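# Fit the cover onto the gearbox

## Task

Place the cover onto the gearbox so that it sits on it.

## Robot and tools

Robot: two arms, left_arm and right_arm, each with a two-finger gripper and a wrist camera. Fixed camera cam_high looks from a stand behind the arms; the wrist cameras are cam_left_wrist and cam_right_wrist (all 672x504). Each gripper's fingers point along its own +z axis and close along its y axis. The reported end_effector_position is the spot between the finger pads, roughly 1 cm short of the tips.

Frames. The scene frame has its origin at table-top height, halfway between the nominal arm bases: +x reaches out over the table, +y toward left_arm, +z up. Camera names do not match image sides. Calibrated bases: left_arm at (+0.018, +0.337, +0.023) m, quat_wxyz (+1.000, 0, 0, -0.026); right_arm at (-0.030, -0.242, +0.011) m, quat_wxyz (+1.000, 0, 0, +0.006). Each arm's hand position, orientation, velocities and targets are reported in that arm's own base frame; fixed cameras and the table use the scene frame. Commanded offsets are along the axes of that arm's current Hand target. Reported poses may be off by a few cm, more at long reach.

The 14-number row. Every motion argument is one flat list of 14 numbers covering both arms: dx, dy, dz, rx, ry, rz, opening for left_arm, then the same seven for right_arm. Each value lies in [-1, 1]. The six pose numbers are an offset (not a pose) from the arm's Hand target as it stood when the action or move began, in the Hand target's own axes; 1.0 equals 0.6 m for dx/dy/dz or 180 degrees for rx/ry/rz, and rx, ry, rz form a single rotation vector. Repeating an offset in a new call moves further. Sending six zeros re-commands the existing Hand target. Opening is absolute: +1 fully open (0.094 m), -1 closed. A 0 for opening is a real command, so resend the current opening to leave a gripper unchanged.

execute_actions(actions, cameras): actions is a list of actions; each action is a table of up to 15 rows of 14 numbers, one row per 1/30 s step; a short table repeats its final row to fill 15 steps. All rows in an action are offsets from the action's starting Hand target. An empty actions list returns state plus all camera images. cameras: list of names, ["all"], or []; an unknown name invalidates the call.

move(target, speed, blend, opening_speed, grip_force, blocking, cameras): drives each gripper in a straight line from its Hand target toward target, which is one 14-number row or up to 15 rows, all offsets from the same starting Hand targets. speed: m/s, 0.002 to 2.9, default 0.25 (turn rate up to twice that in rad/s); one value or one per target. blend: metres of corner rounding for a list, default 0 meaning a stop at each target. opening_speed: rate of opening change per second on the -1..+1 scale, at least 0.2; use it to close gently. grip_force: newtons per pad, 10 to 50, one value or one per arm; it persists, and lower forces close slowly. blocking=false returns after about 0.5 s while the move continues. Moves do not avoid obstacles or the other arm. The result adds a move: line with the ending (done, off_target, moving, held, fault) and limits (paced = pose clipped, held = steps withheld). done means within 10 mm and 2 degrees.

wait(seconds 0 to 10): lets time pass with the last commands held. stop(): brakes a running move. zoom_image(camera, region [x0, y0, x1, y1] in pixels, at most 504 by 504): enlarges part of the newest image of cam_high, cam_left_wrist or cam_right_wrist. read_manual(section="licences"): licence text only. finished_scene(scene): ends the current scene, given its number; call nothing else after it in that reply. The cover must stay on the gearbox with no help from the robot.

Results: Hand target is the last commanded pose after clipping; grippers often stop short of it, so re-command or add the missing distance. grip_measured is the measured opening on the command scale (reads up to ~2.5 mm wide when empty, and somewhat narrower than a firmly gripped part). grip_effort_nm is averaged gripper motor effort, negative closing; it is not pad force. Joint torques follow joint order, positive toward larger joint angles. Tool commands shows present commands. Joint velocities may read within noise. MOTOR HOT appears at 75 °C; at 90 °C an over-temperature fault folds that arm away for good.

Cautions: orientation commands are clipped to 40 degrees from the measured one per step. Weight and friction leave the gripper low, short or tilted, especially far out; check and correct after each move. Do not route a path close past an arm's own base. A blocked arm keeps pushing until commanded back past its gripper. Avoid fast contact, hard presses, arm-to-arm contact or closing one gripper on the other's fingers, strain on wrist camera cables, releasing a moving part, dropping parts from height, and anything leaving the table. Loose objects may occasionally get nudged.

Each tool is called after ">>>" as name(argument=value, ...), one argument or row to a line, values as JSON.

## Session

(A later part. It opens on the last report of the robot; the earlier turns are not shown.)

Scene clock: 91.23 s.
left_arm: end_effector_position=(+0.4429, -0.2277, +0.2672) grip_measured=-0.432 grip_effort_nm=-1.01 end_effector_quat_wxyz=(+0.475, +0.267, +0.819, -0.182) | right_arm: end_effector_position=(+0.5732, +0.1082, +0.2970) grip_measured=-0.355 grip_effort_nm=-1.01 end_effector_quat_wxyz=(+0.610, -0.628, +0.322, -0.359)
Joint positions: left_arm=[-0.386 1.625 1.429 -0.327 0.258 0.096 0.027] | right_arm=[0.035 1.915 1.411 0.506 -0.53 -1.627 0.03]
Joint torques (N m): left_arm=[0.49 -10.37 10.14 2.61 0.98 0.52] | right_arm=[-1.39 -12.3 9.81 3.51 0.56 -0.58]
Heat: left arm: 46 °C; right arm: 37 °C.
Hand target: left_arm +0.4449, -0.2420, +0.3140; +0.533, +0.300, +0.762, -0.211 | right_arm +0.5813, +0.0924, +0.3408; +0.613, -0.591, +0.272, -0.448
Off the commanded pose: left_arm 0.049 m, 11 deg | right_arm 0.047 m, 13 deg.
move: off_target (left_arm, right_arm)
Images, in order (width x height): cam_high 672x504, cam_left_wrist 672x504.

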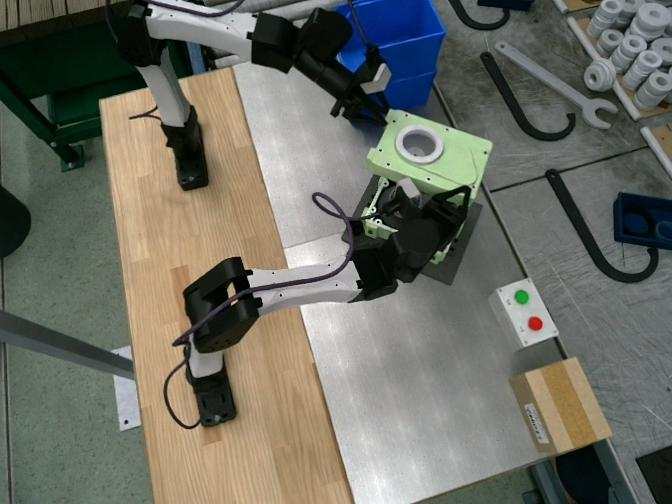

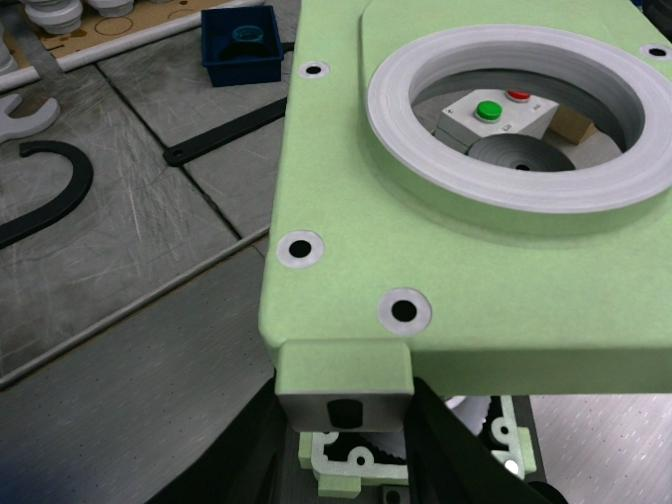

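>>> move(
  target=[0.033, -0.0097, 0.0165, 0.0089, 0, 0.0032, -0.9, -0.0077, 0.053, -0.0247, -0.0056, 0.01, 0.009, -0.9],
  speed=0.08,
  cameras=["cam_high", "cam_left_wrist"],
)

>>> zoom_image(
  camera="cam_high",
  region=[370, 110, 460, 190],
)

Scene clock: 106.13 s.
left_arm: end_effector_position=(+0.4381, -0.2304, +0.2427) grip_measured=-0.433 grip_effort_nm=-1.01 end_effector_quat_wxyz=(+0.465, +0.281, +0.818, -0.188) | right_arm: end_effector_position=(+0.5649, +0.1050, +0.2679) grip_measured=-0.355 grip_effort_nm=-1.01 end_effector_quat_wxyz=(+0.611, -0.621, +0.334, -0.359)
Joint positions: left_arm=[-0.386 1.625 1.346 -0.265 0.283 0.115 0.027] | right_arm=[0.035 1.915 1.286 0.634 -0.511 -1.606 0.03]
Joint torques (N m): left_arm=[-0.06 -10.35 10.13 2.77 0.99 0.47] | right_arm=[-1.58 -12.1 9.2 3.39 0.7 -0.56]
Motor temperatures (°C): left_arm=[21 44 46 43 23 22 22] | right_arm=[23 36 36 39 21 19 21]
Heat: left arm: 46 °C; right arm: 39 °C.
Hand target: left_arm +0.4428, -0.2480, +0.2919; +0.530, +0.311, +0.758, -0.219 | right_arm +0.5737, +0.0861, +0.3068; +0.610, -0.585, +0.294, -0.446
Off the commanded pose: left_arm 0.053 m, 11 deg | right_arm 0.044 m, 12 deg.
move: off_target (left_arm, right_arm)
Images, in order (width x height): cam_high 672x504, cam_left_wrist 672x504.

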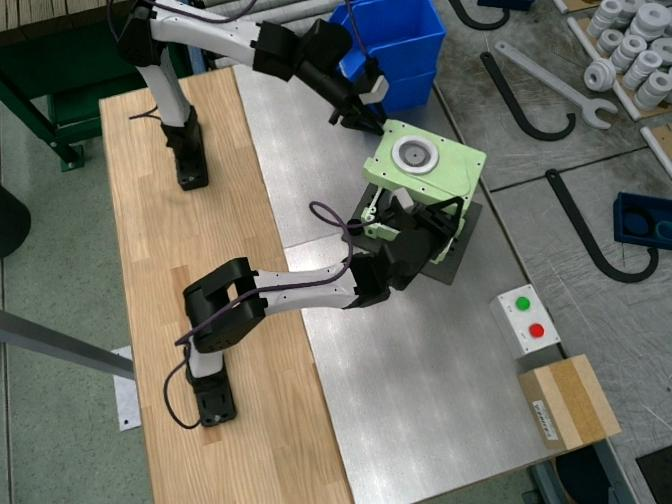

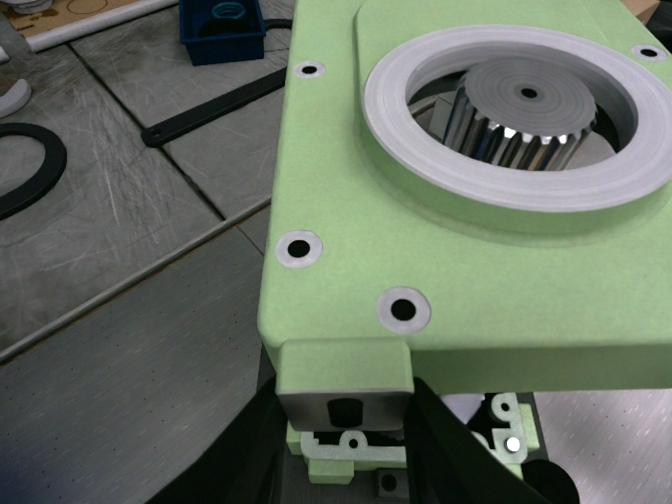

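Scaled by 5.600 from the camera's 672x504 image, which has a finer 960x720 frame.

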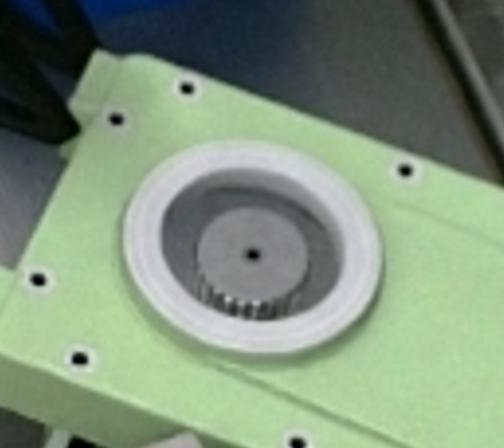

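>>> zoom_image(
  camera="cam_left_wrist",
  region=[260, 370, 580, 504],
)

>>> zoom_image(
  camera="cam_high",
  region=[335, 110, 505, 300],
)

Scaled by 1.575 from the camera's 672x504 image, which has a finer 960x720 frame.

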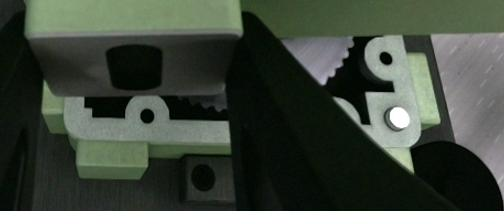

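Scaled by 2.653 from the camera's 672x504 image, which has a finer 960x720 frame.

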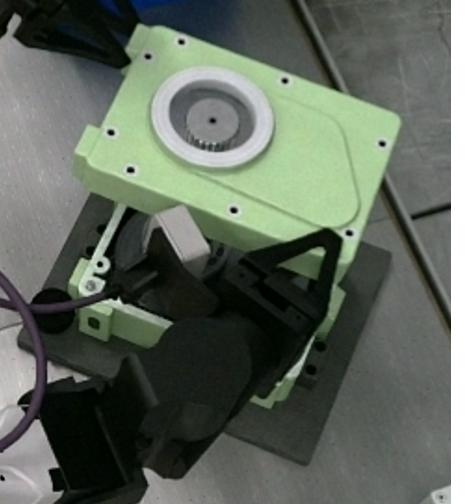

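>>> move(
  target=[0.1139, 0.0023, 0.0527, 0, 0, 0, -0.9, -0.0128, 0.134, -0.0138, -0.0037, 0.0009, 0.0104, -0.9],
  speed=0.09,
  cameras=["cam_high", "cam_left_wrist", "cam_right_wrist"],
)

>>> zoom_image(
  camera="cam_high",
  region=[335, 110, 505, 300],
)

Scene clock: 112.00 s.
left_arm: end_effector_position=(+0.4391, -0.2318, +0.1689) grip_measured=-0.434 grip_effort_nm=-1.01 end_effector_quat_wxyz=(+0.463, +0.282, +0.819, -0.189) | right_arm: end_effector_position=(+0.5678, +0.1048, +0.1881) grip_measured=-0.355 grip_effort_nm=-1.02 end_effector_quat_wxyz=(+0.614, -0.619, +0.342, -0.350)
Joint positions: left_arm=[-0.386 1.684 1.116 0.019 0.288 0.116 0.027] | right_arm=[0.033 2.076 1.167 0.909 -0.516 -1.584 0.03]
Joint torques (N m): left_arm=[-0.39 -10.3 9.61 2.88 0.9 0.41] | right_arm=[-1.98 -12.6 8.79 3.29 0.7 -0.48]
Heat: left arm: 46 °C; right arm: 40 °C.
Hand target: left_arm +0.4481, -0.2516, +0.2169; +0.530, +0.311, +0.758, -0.219 | right_arm +0.5792, +0.0825, +0.2258; +0.613, -0.583, +0.307, -0.435
Off the commanded pose: left_arm 0.053 m, 11 deg | right_arm 0.045 m, 11 deg.
move: off_target (left_arm, right_arm)

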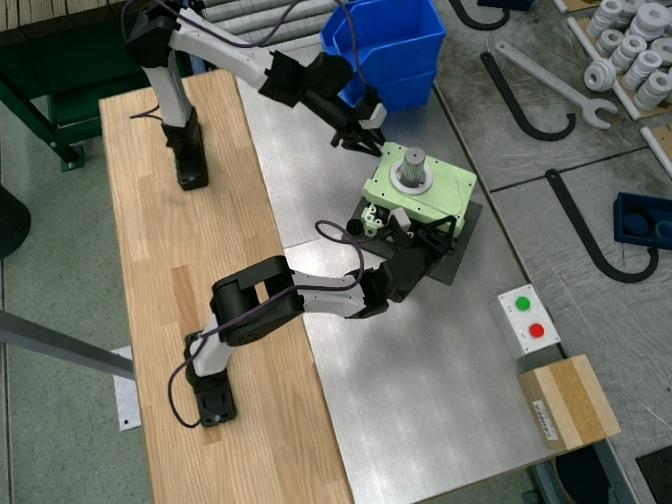

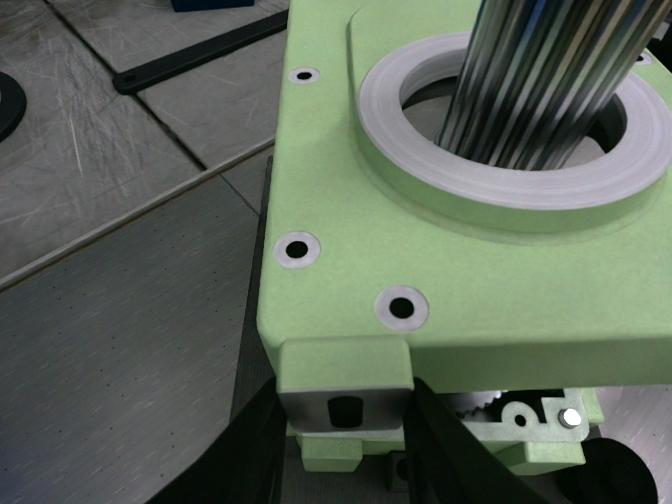

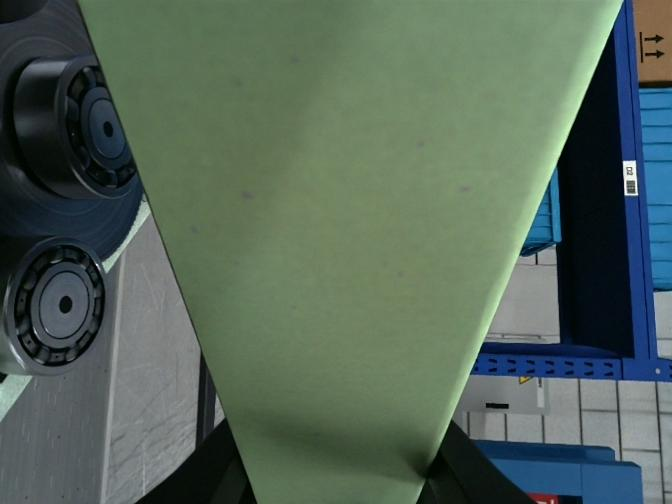

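Scaled by 2.653 from the camera's 672x504 image, which has a finer 960x720 frame.

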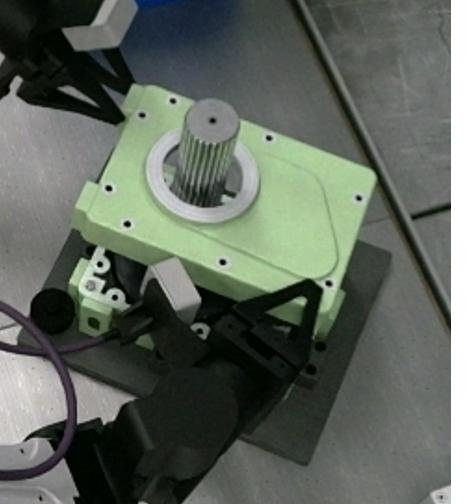

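>>> move(
  target=[0.0918, 0.0042, 0.0403, 0, 0, 0, -0.9, -0.0097, 0.1095, -0.0085, -0.0059, 0.0013, 0.0155, -0.9],
  speed=0.08,
  cameras=["cam_high", "cam_left_wrist", "cam_right_wrist"],
)

>>> zoom_image(
  camera="cam_high",
  region=[335, 130, 505, 300],
)

Scene clock: 116.17 s.
left_arm: end_effector_position=(+0.4425, -0.2336, +0.1109) grip_measured=-0.435 grip_effort_nm=-1.01 end_effector_quat_wxyz=(+0.463, +0.284, +0.818, -0.190) | right_arm: end_effector_position=(+0.5708, +0.1033, +0.1240) grip_measured=-0.355 grip_effort_nm=-1.01 end_effector_quat_wxyz=(+0.617, -0.616, +0.354, -0.338)
Joint positions: left_arm=[-0.386 1.796 0.994 0.254 0.291 0.118 0.027] | right_arm=[0.029 2.249 1.14 1.097 -0.52 -1.557 0.03]
Joint torques (N m): left_arm=[-0.24 -10.67 8.32 2.89 0.9 0.39] | right_arm=[-1.8 -13.35 7.99 3.2 0.78 -0.35]
Heat: left arm: 45 °C; right arm: 41 °C.
Hand target: left_arm +0.4526, -0.2526, +0.1569; +0.530, +0.311, +0.758, -0.219 | right_arm +0.5838, +0.0815, +0.1599; +0.618, -0.580, +0.326, -0.419
Off the commanded pose: left_arm 0.051 m, 11 deg | right_arm 0.044 m, 11 deg.
move: off_target (left_arm, right_arm)

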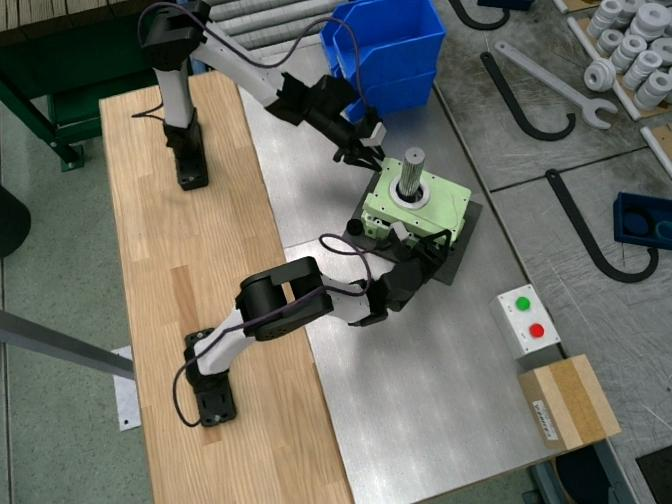

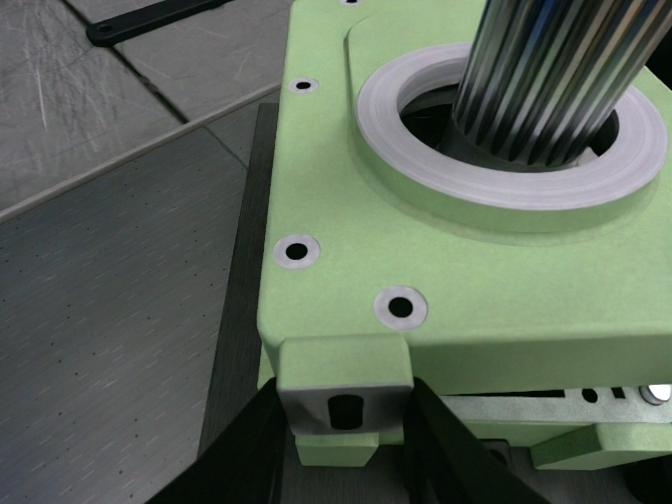

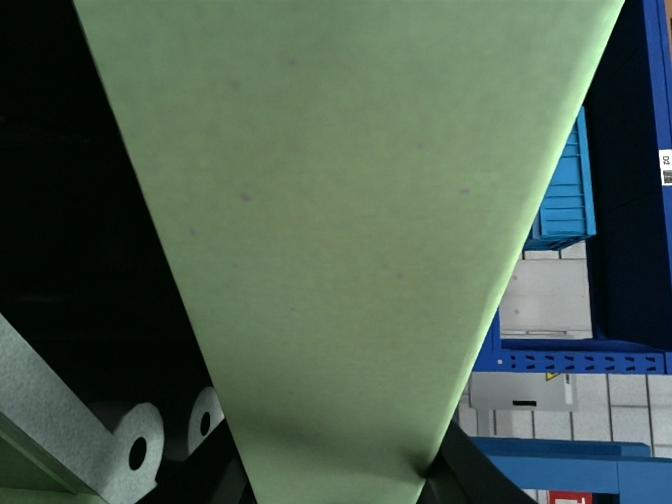

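Scaled by 2.965 from the camera's 672x504 image, which has a finer 960x720 frame.

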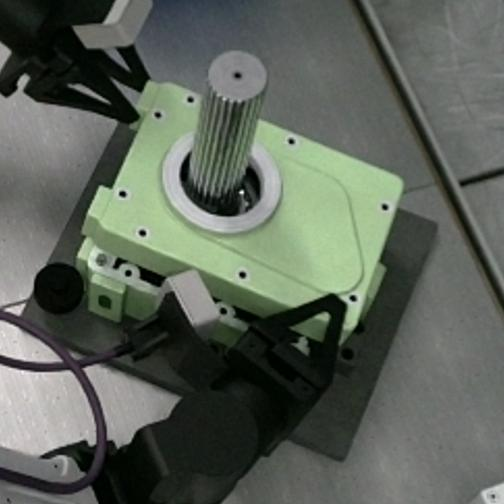

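>>> move(
  target=[0.0228, 0.0005, 0.0053, 0, 0, 0, -0.9, -0.0047, 0.0128, -0.0025, 0, 0, 0, -0.9],
  speed=0.06,
  cameras=["all"],
)

Scene clock: 120.03 s.
left_arm: end_effector_position=(+0.4429, -0.2341, +0.1034) grip_measured=-0.435 grip_effort_nm=-1.01 end_effector_quat_wxyz=(+0.471, +0.284, +0.813, -0.191) | right_arm: end_effector_position=(+0.5705, +0.1025, +0.1186) grip_measured=-0.355 grip_effort_nm=-1.01 end_effector_quat_wxyz=(+0.617, -0.615, +0.351, -0.343)
Joint positions: left_arm=[-0.386 1.816 0.966 0.32 0.293 0.118 0.027] | right_arm=[0.029 2.269 1.136 1.132 -0.515 -1.56 0.03]
Joint torques (N m): left_arm=[0.05 -9.98 7.92 2.86 0.9 0.41] | right_arm=[-1.47 -13.29 7.72 3.14 0.76 -0.32]
Heat: left arm: 46 °C; right arm: 40 °C.
Hand target: left_arm +0.4516, -0.2513, +0.1430; +0.530, +0.311, +0.758, -0.219 | right_arm +0.5823, +0.0831, +0.1518; +0.618, -0.580, +0.326, -0.419
Off the commanded pose: left_arm 0.044 m, 10 deg | right_arm 0.040 m, 10 deg.
move: off_target (left_arm, right_arm)

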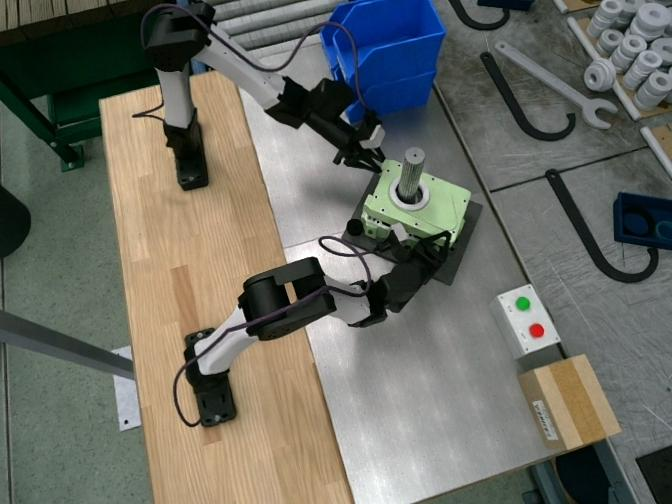

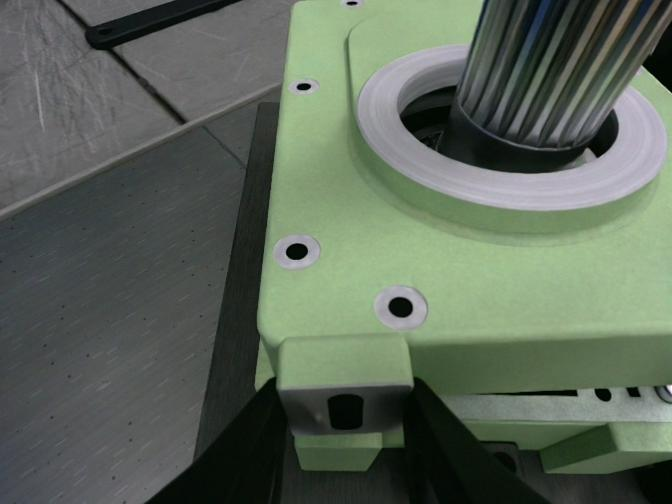

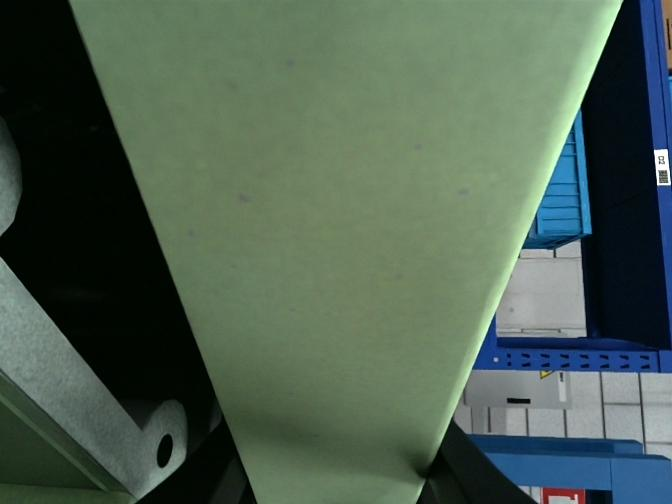

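>>> zoom_image(
  camera="cam_high",
  region=[340, 130, 500, 290],
)

>>> zoom_image(
  camera="cam_left_wrist",
  region=[200, 300, 672, 504],
)

Scaled by 3.150 from the camera's 672x504 image, which has a finer 960x720 frame.

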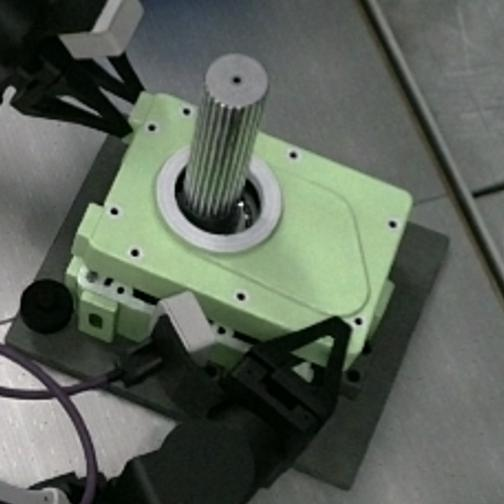

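Scaled by 1.068 from the camera's 672x504 image, which has a finer 960x720 frame.

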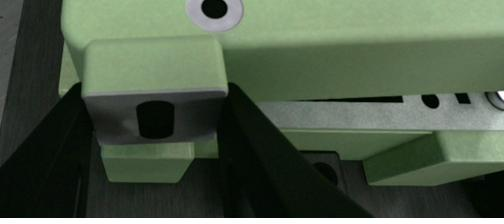

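>>> move(
  target=[0.0375, -0.0005, 0.0042, 0, 0, 0, -0.9, -0.0087, 0.0055, -0.0042, 0, 0, 0, -0.9],
  speed=0.06,
  cameras=["all"],
)

>>> zoom_image(
  camera="cam_high",
  region=[340, 130, 500, 290],
)

Scene clock: 123.93 s.
left_arm: end_effector_position=(+0.4440, -0.2347, +0.0942) grip_measured=-0.435 grip_effort_nm=-1.01 end_effector_quat_wxyz=(+0.489, +0.286, +0.800, -0.197) | right_arm: end_effector_position=(+0.5697, +0.1006, +0.1187) grip_measured=-0.355 grip_effort_nm=-1.01 end_effector_quat_wxyz=(+0.614, -0.614, +0.341, -0.361)
Joint positions: left_arm=[-0.381 1.852 0.919 0.447 0.309 0.119 0.027] | right_arm=[0.029 2.277 1.126 1.167 -0.502 -1.588 0.03]
Joint torques (N m): left_arm=[0.03 -9.31 6.98 2.63 0.78 0.38] | right_arm=[-0.83 -13.27 7.1 3.04 0.72 -0.04]
Heat: left arm: 46 °C; right arm: 41 °C.
Hand target: left_arm +0.4476, -0.2478, +0.1209; +0.530, +0.311, +0.758, -0.219 | right_arm +0.5783, +0.0866, +0.1480; +0.618, -0.580, +0.326, -0.419
Off the commanded pose: left_arm 0.030 m, 8 deg | right_arm 0.033 m, 8 deg.
move: off_target (left_arm, right_arm)

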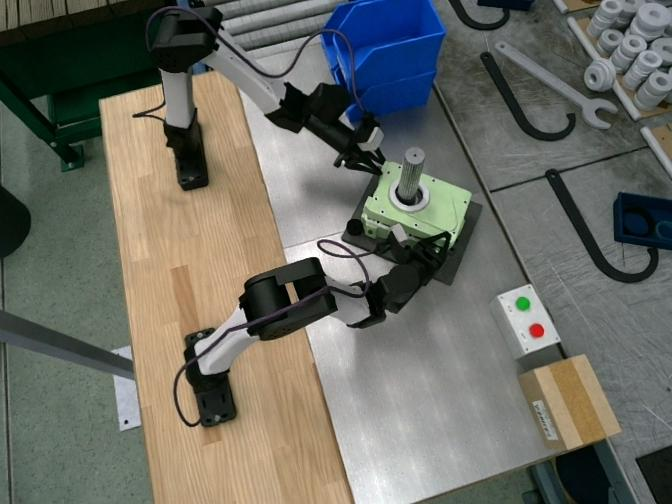

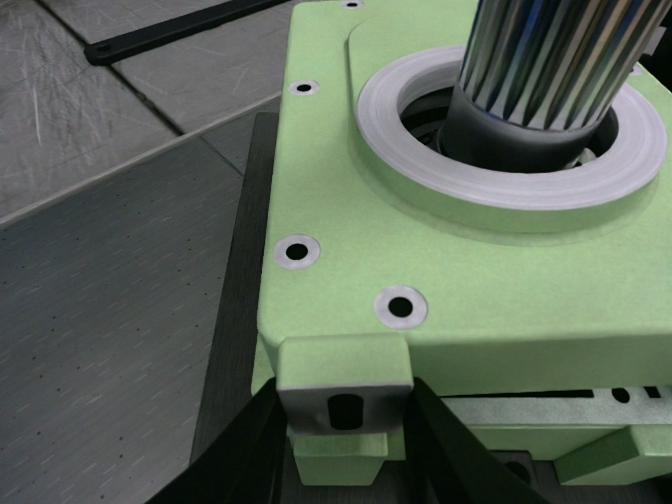

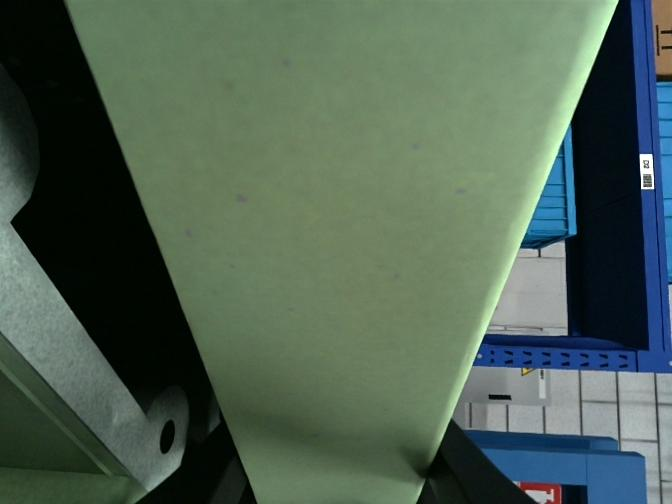

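Scaled by 3.150 from the camera's 672x504 image, which has a finer 960x720 frame.

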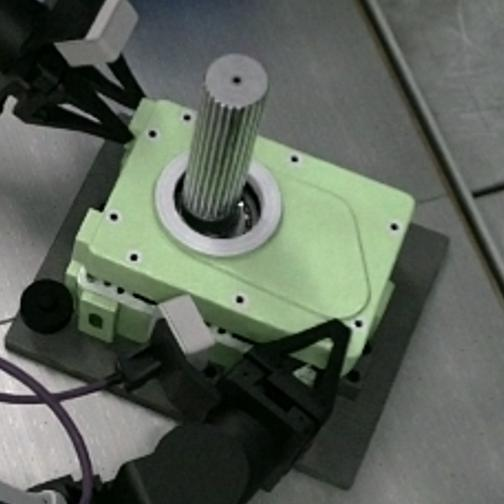

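>>> move(
  target=[-0.0377, -0.0005, -0.0182, 0, 0, 0, -0.9, -0.0057, 0.0127, -0.003, -0.0119, 0.0026, 0.031, -0.9],
  speed=0.08,
  cameras=["cam_right_wrist"],
)

Scene clock: 126.60 s.
left_arm: end_effector_position=(+0.4425, -0.2349, +0.0986) grip_measured=-0.435 grip_effort_nm=-1.01 end_effector_quat_wxyz=(+0.489, +0.287, +0.799, -0.199) | right_arm: end_effector_position=(+0.5680, +0.0999, +0.1159) grip_measured=-0.355 grip_effort_nm=-1.01 end_effector_quat_wxyz=(+0.619, -0.606, +0.357, -0.348)
Joint positions: left_arm=[-0.381 1.837 0.919 0.435 0.313 0.119 0.027] | right_arm=[0.03 2.277 1.115 1.173 -0.497 -1.545 0.03]
Joint torques (N m): left_arm=[0.23 -13.63 9.78 1.9 0.74 0.37] | right_arm=[-0.31 -14.12 6.75 2.6 0.82 0.35]
Heat: left arm: 46 °C; right arm: 40 °C.
Hand target: left_arm +0.4455, -0.2462, +0.1459; +0.530, +0.311, +0.758, -0.219 | right_arm +0.5762, +0.0886, +0.1399; +0.625, -0.574, +0.364, -0.384
Off the commanded pose: left_arm 0.049 m, 8 deg | right_arm 0.028 m, 6 deg.
move: off_target (left_arm, right_arm)
Images, in order (width x height): cam_right_wrist 672x504.

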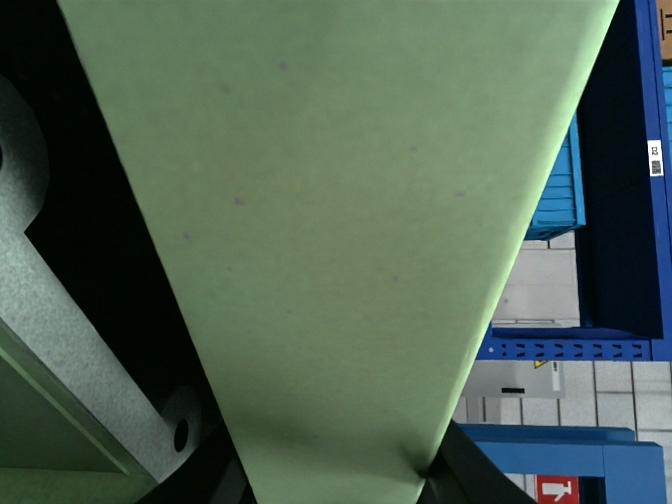

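>>> move(
  target=[-0.0188, 0, -0.0068, 0, 0, 0, -0.9, 0.0003, 0.0199, -0.0015, 0, 0, 0, -0.9],
  speed=0.08,
  cameras=["cam_high", "cam_left_wrist", "cam_right_wrist"],
)

>>> zoom_image(
  camera="cam_high",
  region=[340, 130, 500, 290],
)

Scene clock: 128.70 s.
left_arm: end_effector_position=(+0.4416, -0.2345, +0.1030) grip_measured=-0.436 grip_effort_nm=-1.01 end_effector_quat_wxyz=(+0.482, +0.292, +0.803, -0.196) | right_arm: end_effector_position=(+0.5668, +0.1002, +0.1147) grip_measured=-0.355 grip_effort_nm=-1.01 end_effector_quat_wxyz=(+0.627, -0.599, +0.359, -0.345)
Joint positions: left_arm=[-0.381 1.82 0.939 0.377 0.313 0.131 0.027] | right_arm=[0.03 2.289 1.11 1.206 -0.498 -1.521 0.03]
Joint torques (N m): left_arm=[0.23 -14.39 10.17 1.99 0.77 0.22] | right_arm=[-0.32 -11.86 7.13 2.61 0.84 0.1]
Heat: left arm: 45 °C; right arm: 40 °C.
Hand target: left_arm +0.4456, -0.2462, +0.1578; +0.530, +0.311, +0.758, -0.219 | right_arm +0.5762, +0.0886, +0.1279; +0.625, -0.574, +0.364, -0.384
Off the commanded pose: left_arm 0.056 m, 8 deg | right_arm 0.020 m, 5 deg.
move: off_target (left_arm, right_arm)

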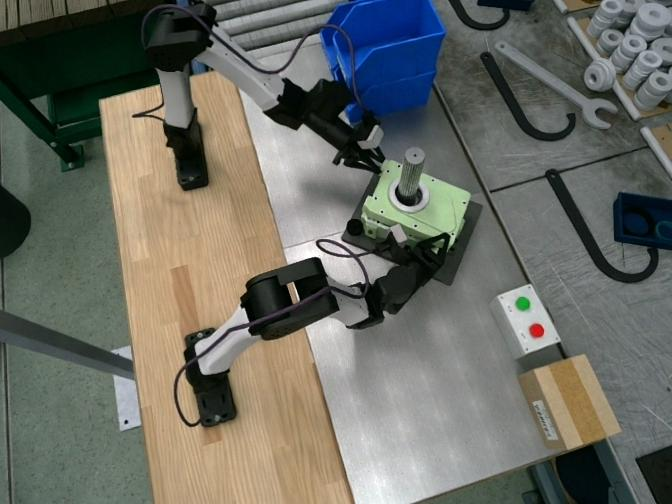

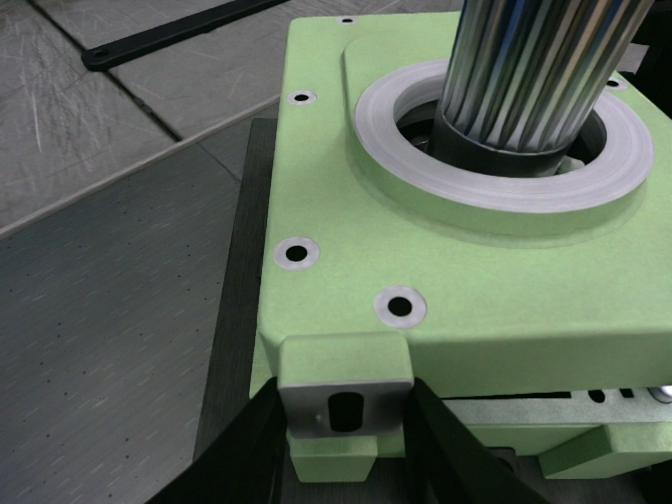

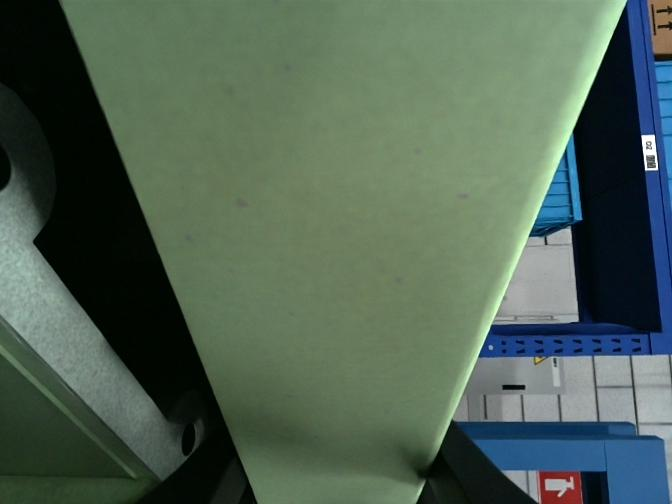

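Scaled by 3.150 from the camera's 672x504 image, which has a finer 960x720 frame.

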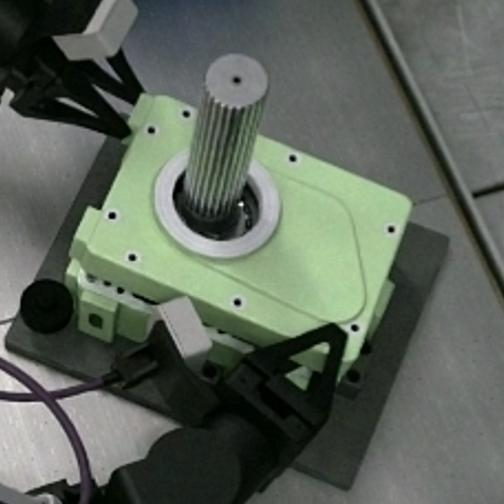

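>>> move(
  target=[0, 0, 0, 0, 0, 0, -0.9, 0.0003, 0.0199, -0.0015, 0, 0, 0, -0.9],
  speed=0.08,
  cameras=[],
)

Scene clock: 130.10 s.
left_arm: end_effector_position=(+0.4416, -0.2341, +0.1025) grip_measured=-0.436 grip_effort_nm=-1.01 end_effector_quat_wxyz=(+0.482, +0.297, +0.801, -0.191) | right_arm: end_effector_position=(+0.5661, +0.1003, +0.1132) grip_measured=-0.355 grip_effort_nm=-1.01 end_effector_quat_wxyz=(+0.634, -0.592, +0.349, -0.354)
Joint positions: left_arm=[-0.381 1.82 0.939 0.375 0.311 0.145 0.026] | right_arm=[0.03 2.319 1.11 1.271 -0.498 -1.516 0.03]
Joint torques (N m): left_arm=[0.34 -14.37 10.21 1.98 0.83 0.08] | right_arm=[-0.35 -11.02 7.23 2.26 0.86 0.04]
Heat: left arm: 45 °C; right arm: 40 °C.
Hand target: left_arm +0.4456, -0.2462, +0.1578; +0.530, +0.311, +0.758, -0.219 | right_arm +0.5762, +0.0886, +0.1158; +0.625, -0.574, +0.364, -0.384
Off the commanded pose: left_arm 0.057 m, 8 deg | right_arm 0.016 m, 5 deg.
move: off_target (left_arm, right_arm)
No camera images: "cameras" was empty.

>>> move(
  target=[
    [0, 0, 0, 0, 0, 0, -0.9, -0.0148, -0.0002, -0.0038, 0, 0, 0, -0.9],
    [0, 0, 0, 0, 0, 0, -0.9, -0.0148, -0.0002, -0.0038, 0, 0, 0, -0.12],
    [0, 0, 0, 0, 0, 0, -0.9, -0.0075, -0.0023, -0.1035, 0, 0, 0, -0.12],
    [0, 0, 0, 0, 0, 0, -0.9, 0.0015, -0.005, -0.2233, 0, 0, 0, -0.12],
  ],
  speed=[0.1, 0.1, 0.12, 0.16],
  blend=[0, 0, 0.02, 0],
  opening_speed=1.0,
  cameras=["all"],
)

>>> zoom_image(
  camera="cam_high",
  region=[340, 130, 500, 290],
)

Scene clock: 136.23 s.
left_arm: end_effector_position=(+0.4411, -0.2343, +0.1050) grip_measured=-0.436 grip_effort_nm=-1.01 end_effector_quat_wxyz=(+0.482, +0.298, +0.801, -0.192) | right_arm: end_effector_position=(+0.4589, +0.0277, +0.0917) grip_measured=-0.122 grip_effort_nm=0.11 end_effector_quat_wxyz=(+0.604, -0.591, +0.392, -0.365)
Joint positions: left_arm=[-0.381 1.813 0.942 0.365 0.313 0.145 0.026] | right_arm=[-0.154 2.142 0.606 1.531 -0.596 -1.531 0.041]
Joint torques (N m): left_arm=[0.28 -13.83 10.02 2.05 0.78 0.09] | right_arm=[-0.46 -12.08 3.37 2.34 -0.17 0.09]
Heat: left arm: 45 °C; right arm: 38 °C.
Hand target: left_arm +0.4456, -0.2462, +0.1579; +0.530, +0.311, +0.758, -0.219 | right_arm +0.4564, +0.0292, +0.1086; +0.625, -0.574, +0.364, -0.384
Off the commanded pose: left_arm 0.054 m, 8 deg | right_arm 0.017 m, 5 deg.
joint sent to its limit (right arm) — joint 4 (wrist pitch), upper limit. The joint targets still meet the commanded pose.
move: off_target (left_arm, right_arm); target 2's new opening was sent with right_arm's hand 0.009 m and 4 deg from that target

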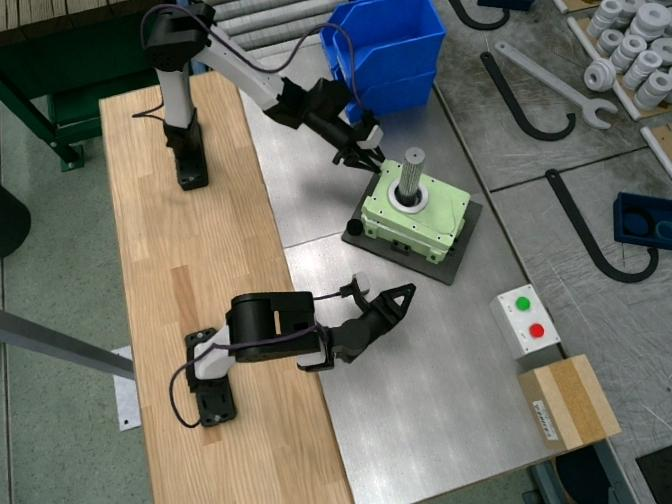

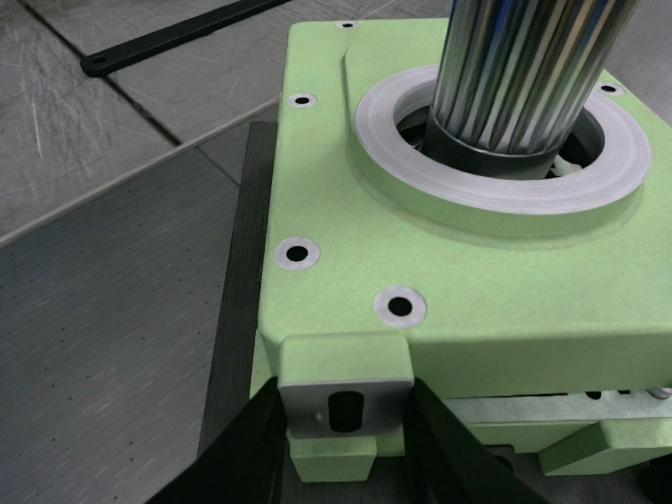

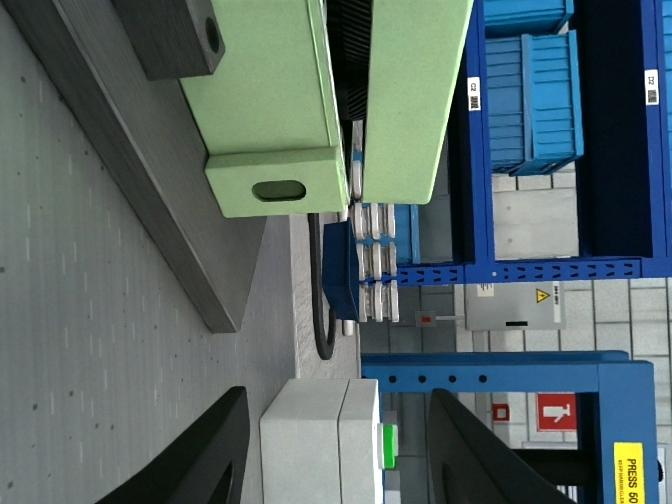

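Scaled by 3.150 from the camera's 672x504 image, which has a finer 960x720 frame.

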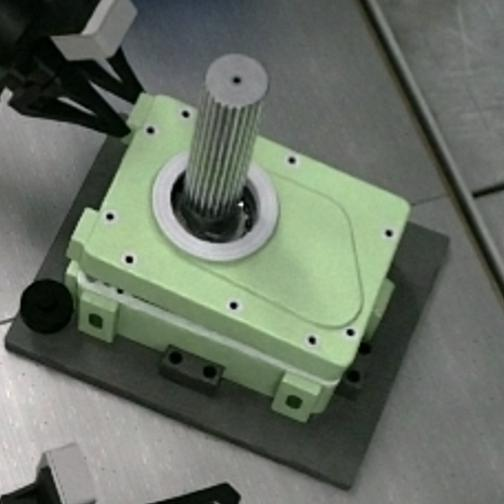

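>>> move(
  target=[0.074, 0.0037, 0.0157, 0, 0, 0, -0.9, 0, 0, 0, 0, 0, 0, -0.12],
  speed=0.07,
  cameras=["all"],
)

>>> zoom_image(
  camera="cam_high",
  region=[340, 130, 500, 290],
)

>>> zoom_image(
  camera="cam_right_wrist",
  region=[180, 0, 480, 225],
)

Scene clock: 139.10 s.
left_arm: end_effector_position=(+0.4423, -0.2331, +0.0966) grip_measured=-0.436 grip_effort_nm=-1.01 end_effector_quat_wxyz=(+0.507, +0.302, +0.783, -0.197) | right_arm: end_effector_position=(+0.4589, +0.0278, +0.0917) grip_measured=-0.122 grip_effort_nm=0.11 end_effector_quat_wxyz=(+0.604, -0.591, +0.391, -0.364)
Joint positions: left_arm=[-0.37 1.851 0.886 0.518 0.335 0.155 0.026] | right_arm=[-0.154 2.142 0.606 1.531 -0.596 -1.531 0.041]
Joint torques (N m): left_arm=[0.53 -8.84 6.2 2.38 0.66 0] | right_arm=[-0.47 -12.12 3.38 2.34 -0.19 0.1]
Heat: left arm: 45 °C; right arm: 38 °C.
Hand target: left_arm +0.4426, -0.2402, +0.1129; +0.530, +0.311, +0.758, -0.219 | right_arm +0.4564, +0.0292, +0.1086; +0.625, -0.574, +0.364, -0.384
Off the commanded pose: left_arm 0.018 m, 5 deg | right_arm 0.017 m, 5 deg.
joint sent to its limit (right arm) — joint 4 (wrist pitch), upper limit. The joint targets still meet the commanded pose.
move: off_target (left_arm, right_arm)

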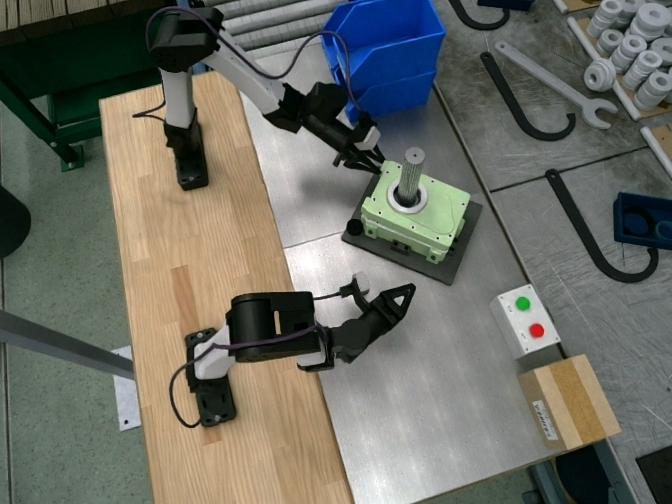

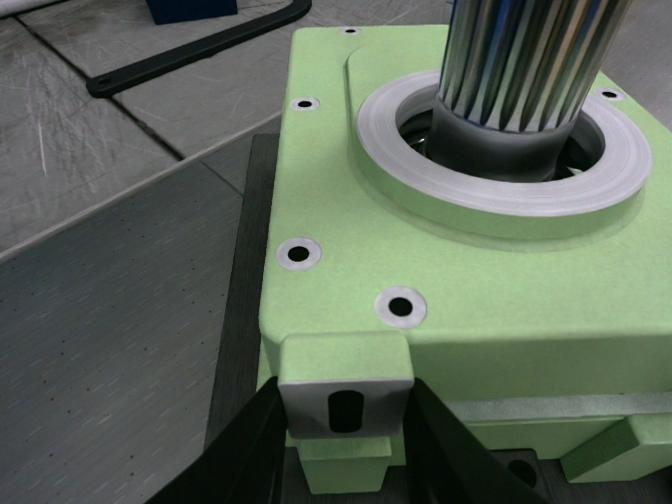

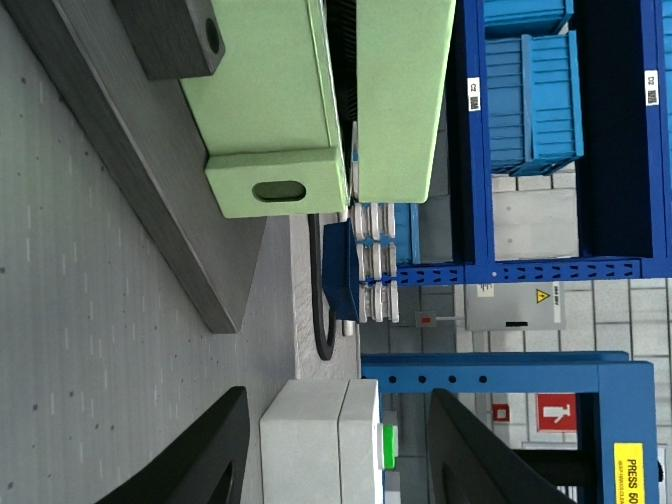

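Scaled by 3.150 from the camera's 672x504 image, which has a finer 960x720 frame.

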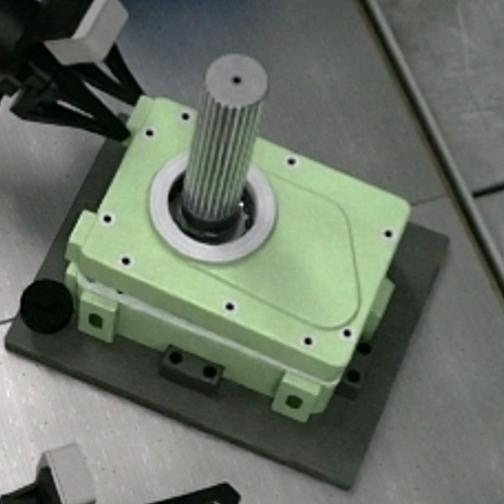

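Scaled by 1.680 from the camera's 672x504 image, which has a finer 960x720 frame.

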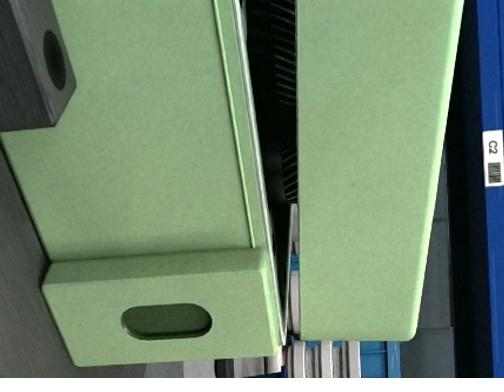

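>>> move(
  target=[0.0207, 0.0012, 0.0163, 0, 0, 0, -0.9, 0, 0, 0, 0, 0, 0, -0.12],
  speed=0.07,
  cameras=["all"],
)

>>> zoom_image(
  camera="cam_high",
  region=[340, 130, 500, 290],
)

>>> zoom_image(
  camera="cam_right_wrist",
  region=[180, 0, 480, 225],
)

Scene clock: 143.13 s.
left_arm: end_effector_position=(+0.4423, -0.2330, +0.0859) grip_measured=-0.436 grip_effort_nm=-1.01 end_effector_quat_wxyz=(+0.507, +0.304, +0.781, -0.202) | right_arm: end_effector_position=(+0.4589, +0.0278, +0.0917) grip_measured=-0.122 grip_effort_nm=0.11 end_effector_quat_wxyz=(+0.604, -0.591, +0.391, -0.364)
Joint positions: left_arm=[-0.365 1.886 0.871 0.569 0.351 0.155 0.026] | right_arm=[-0.154 2.142 0.606 1.531 -0.596 -1.531 0.041]
Joint torques (N m): left_arm=[-0.35 -6.98 7.36 2.4 0.47 -0.03] | right_arm=[-0.49 -12.1 3.41 2.34 -0.19 0.09]
Heat: left arm: 45 °C; right arm: 38 °C.
Hand target: left_arm +0.4466, -0.2433, +0.0980; +0.530, +0.311, +0.758, -0.219 | right_arm +0.4564, +0.0292, +0.1086; +0.625, -0.574, +0.364, -0.384
Off the commanded pose: left_arm 0.016 m, 4 deg | right_arm 0.017 m, 5 deg.
joint sent to its limit (right arm) — joint 4 (wrist pitch), upper limit. The joint targets still meet the commanded pose.
move: off_target (left_arm, right_arm)

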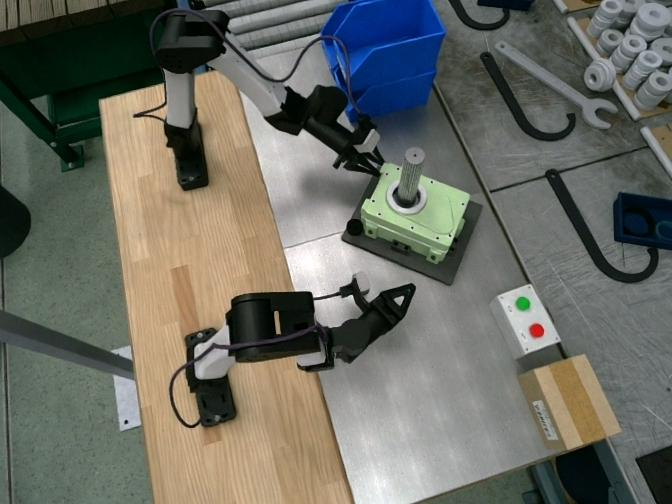

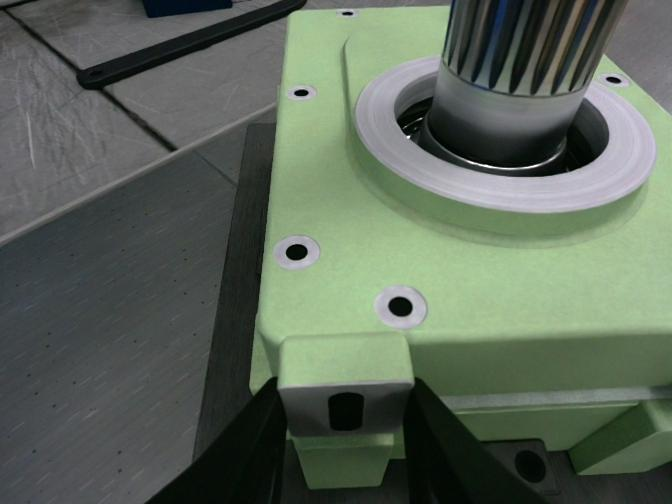

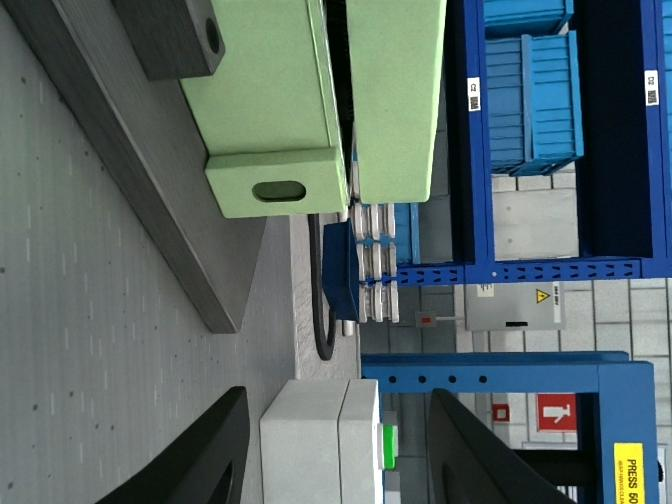

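Scaled by 3.150 from the camera's 672x504 image, which has a finer 960x720 frame.

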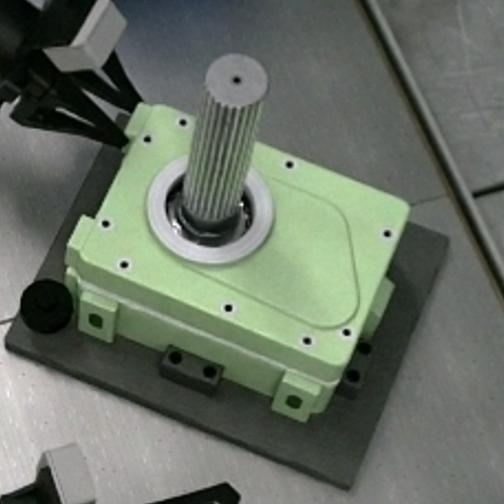

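Scaled by 1.680 from the camera's 672x504 image, which has a finer 960x720 frame.

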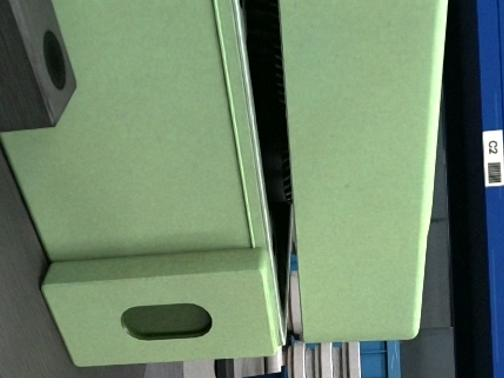

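>>> zoom_image(
  camera="cam_right_wrist",
  region=[320, 120, 400, 240],
)

Scaled by 4.200 from the camera's 672x504 image, which has a finer 960x720 frame.

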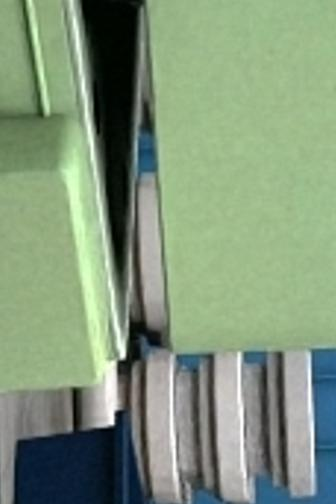

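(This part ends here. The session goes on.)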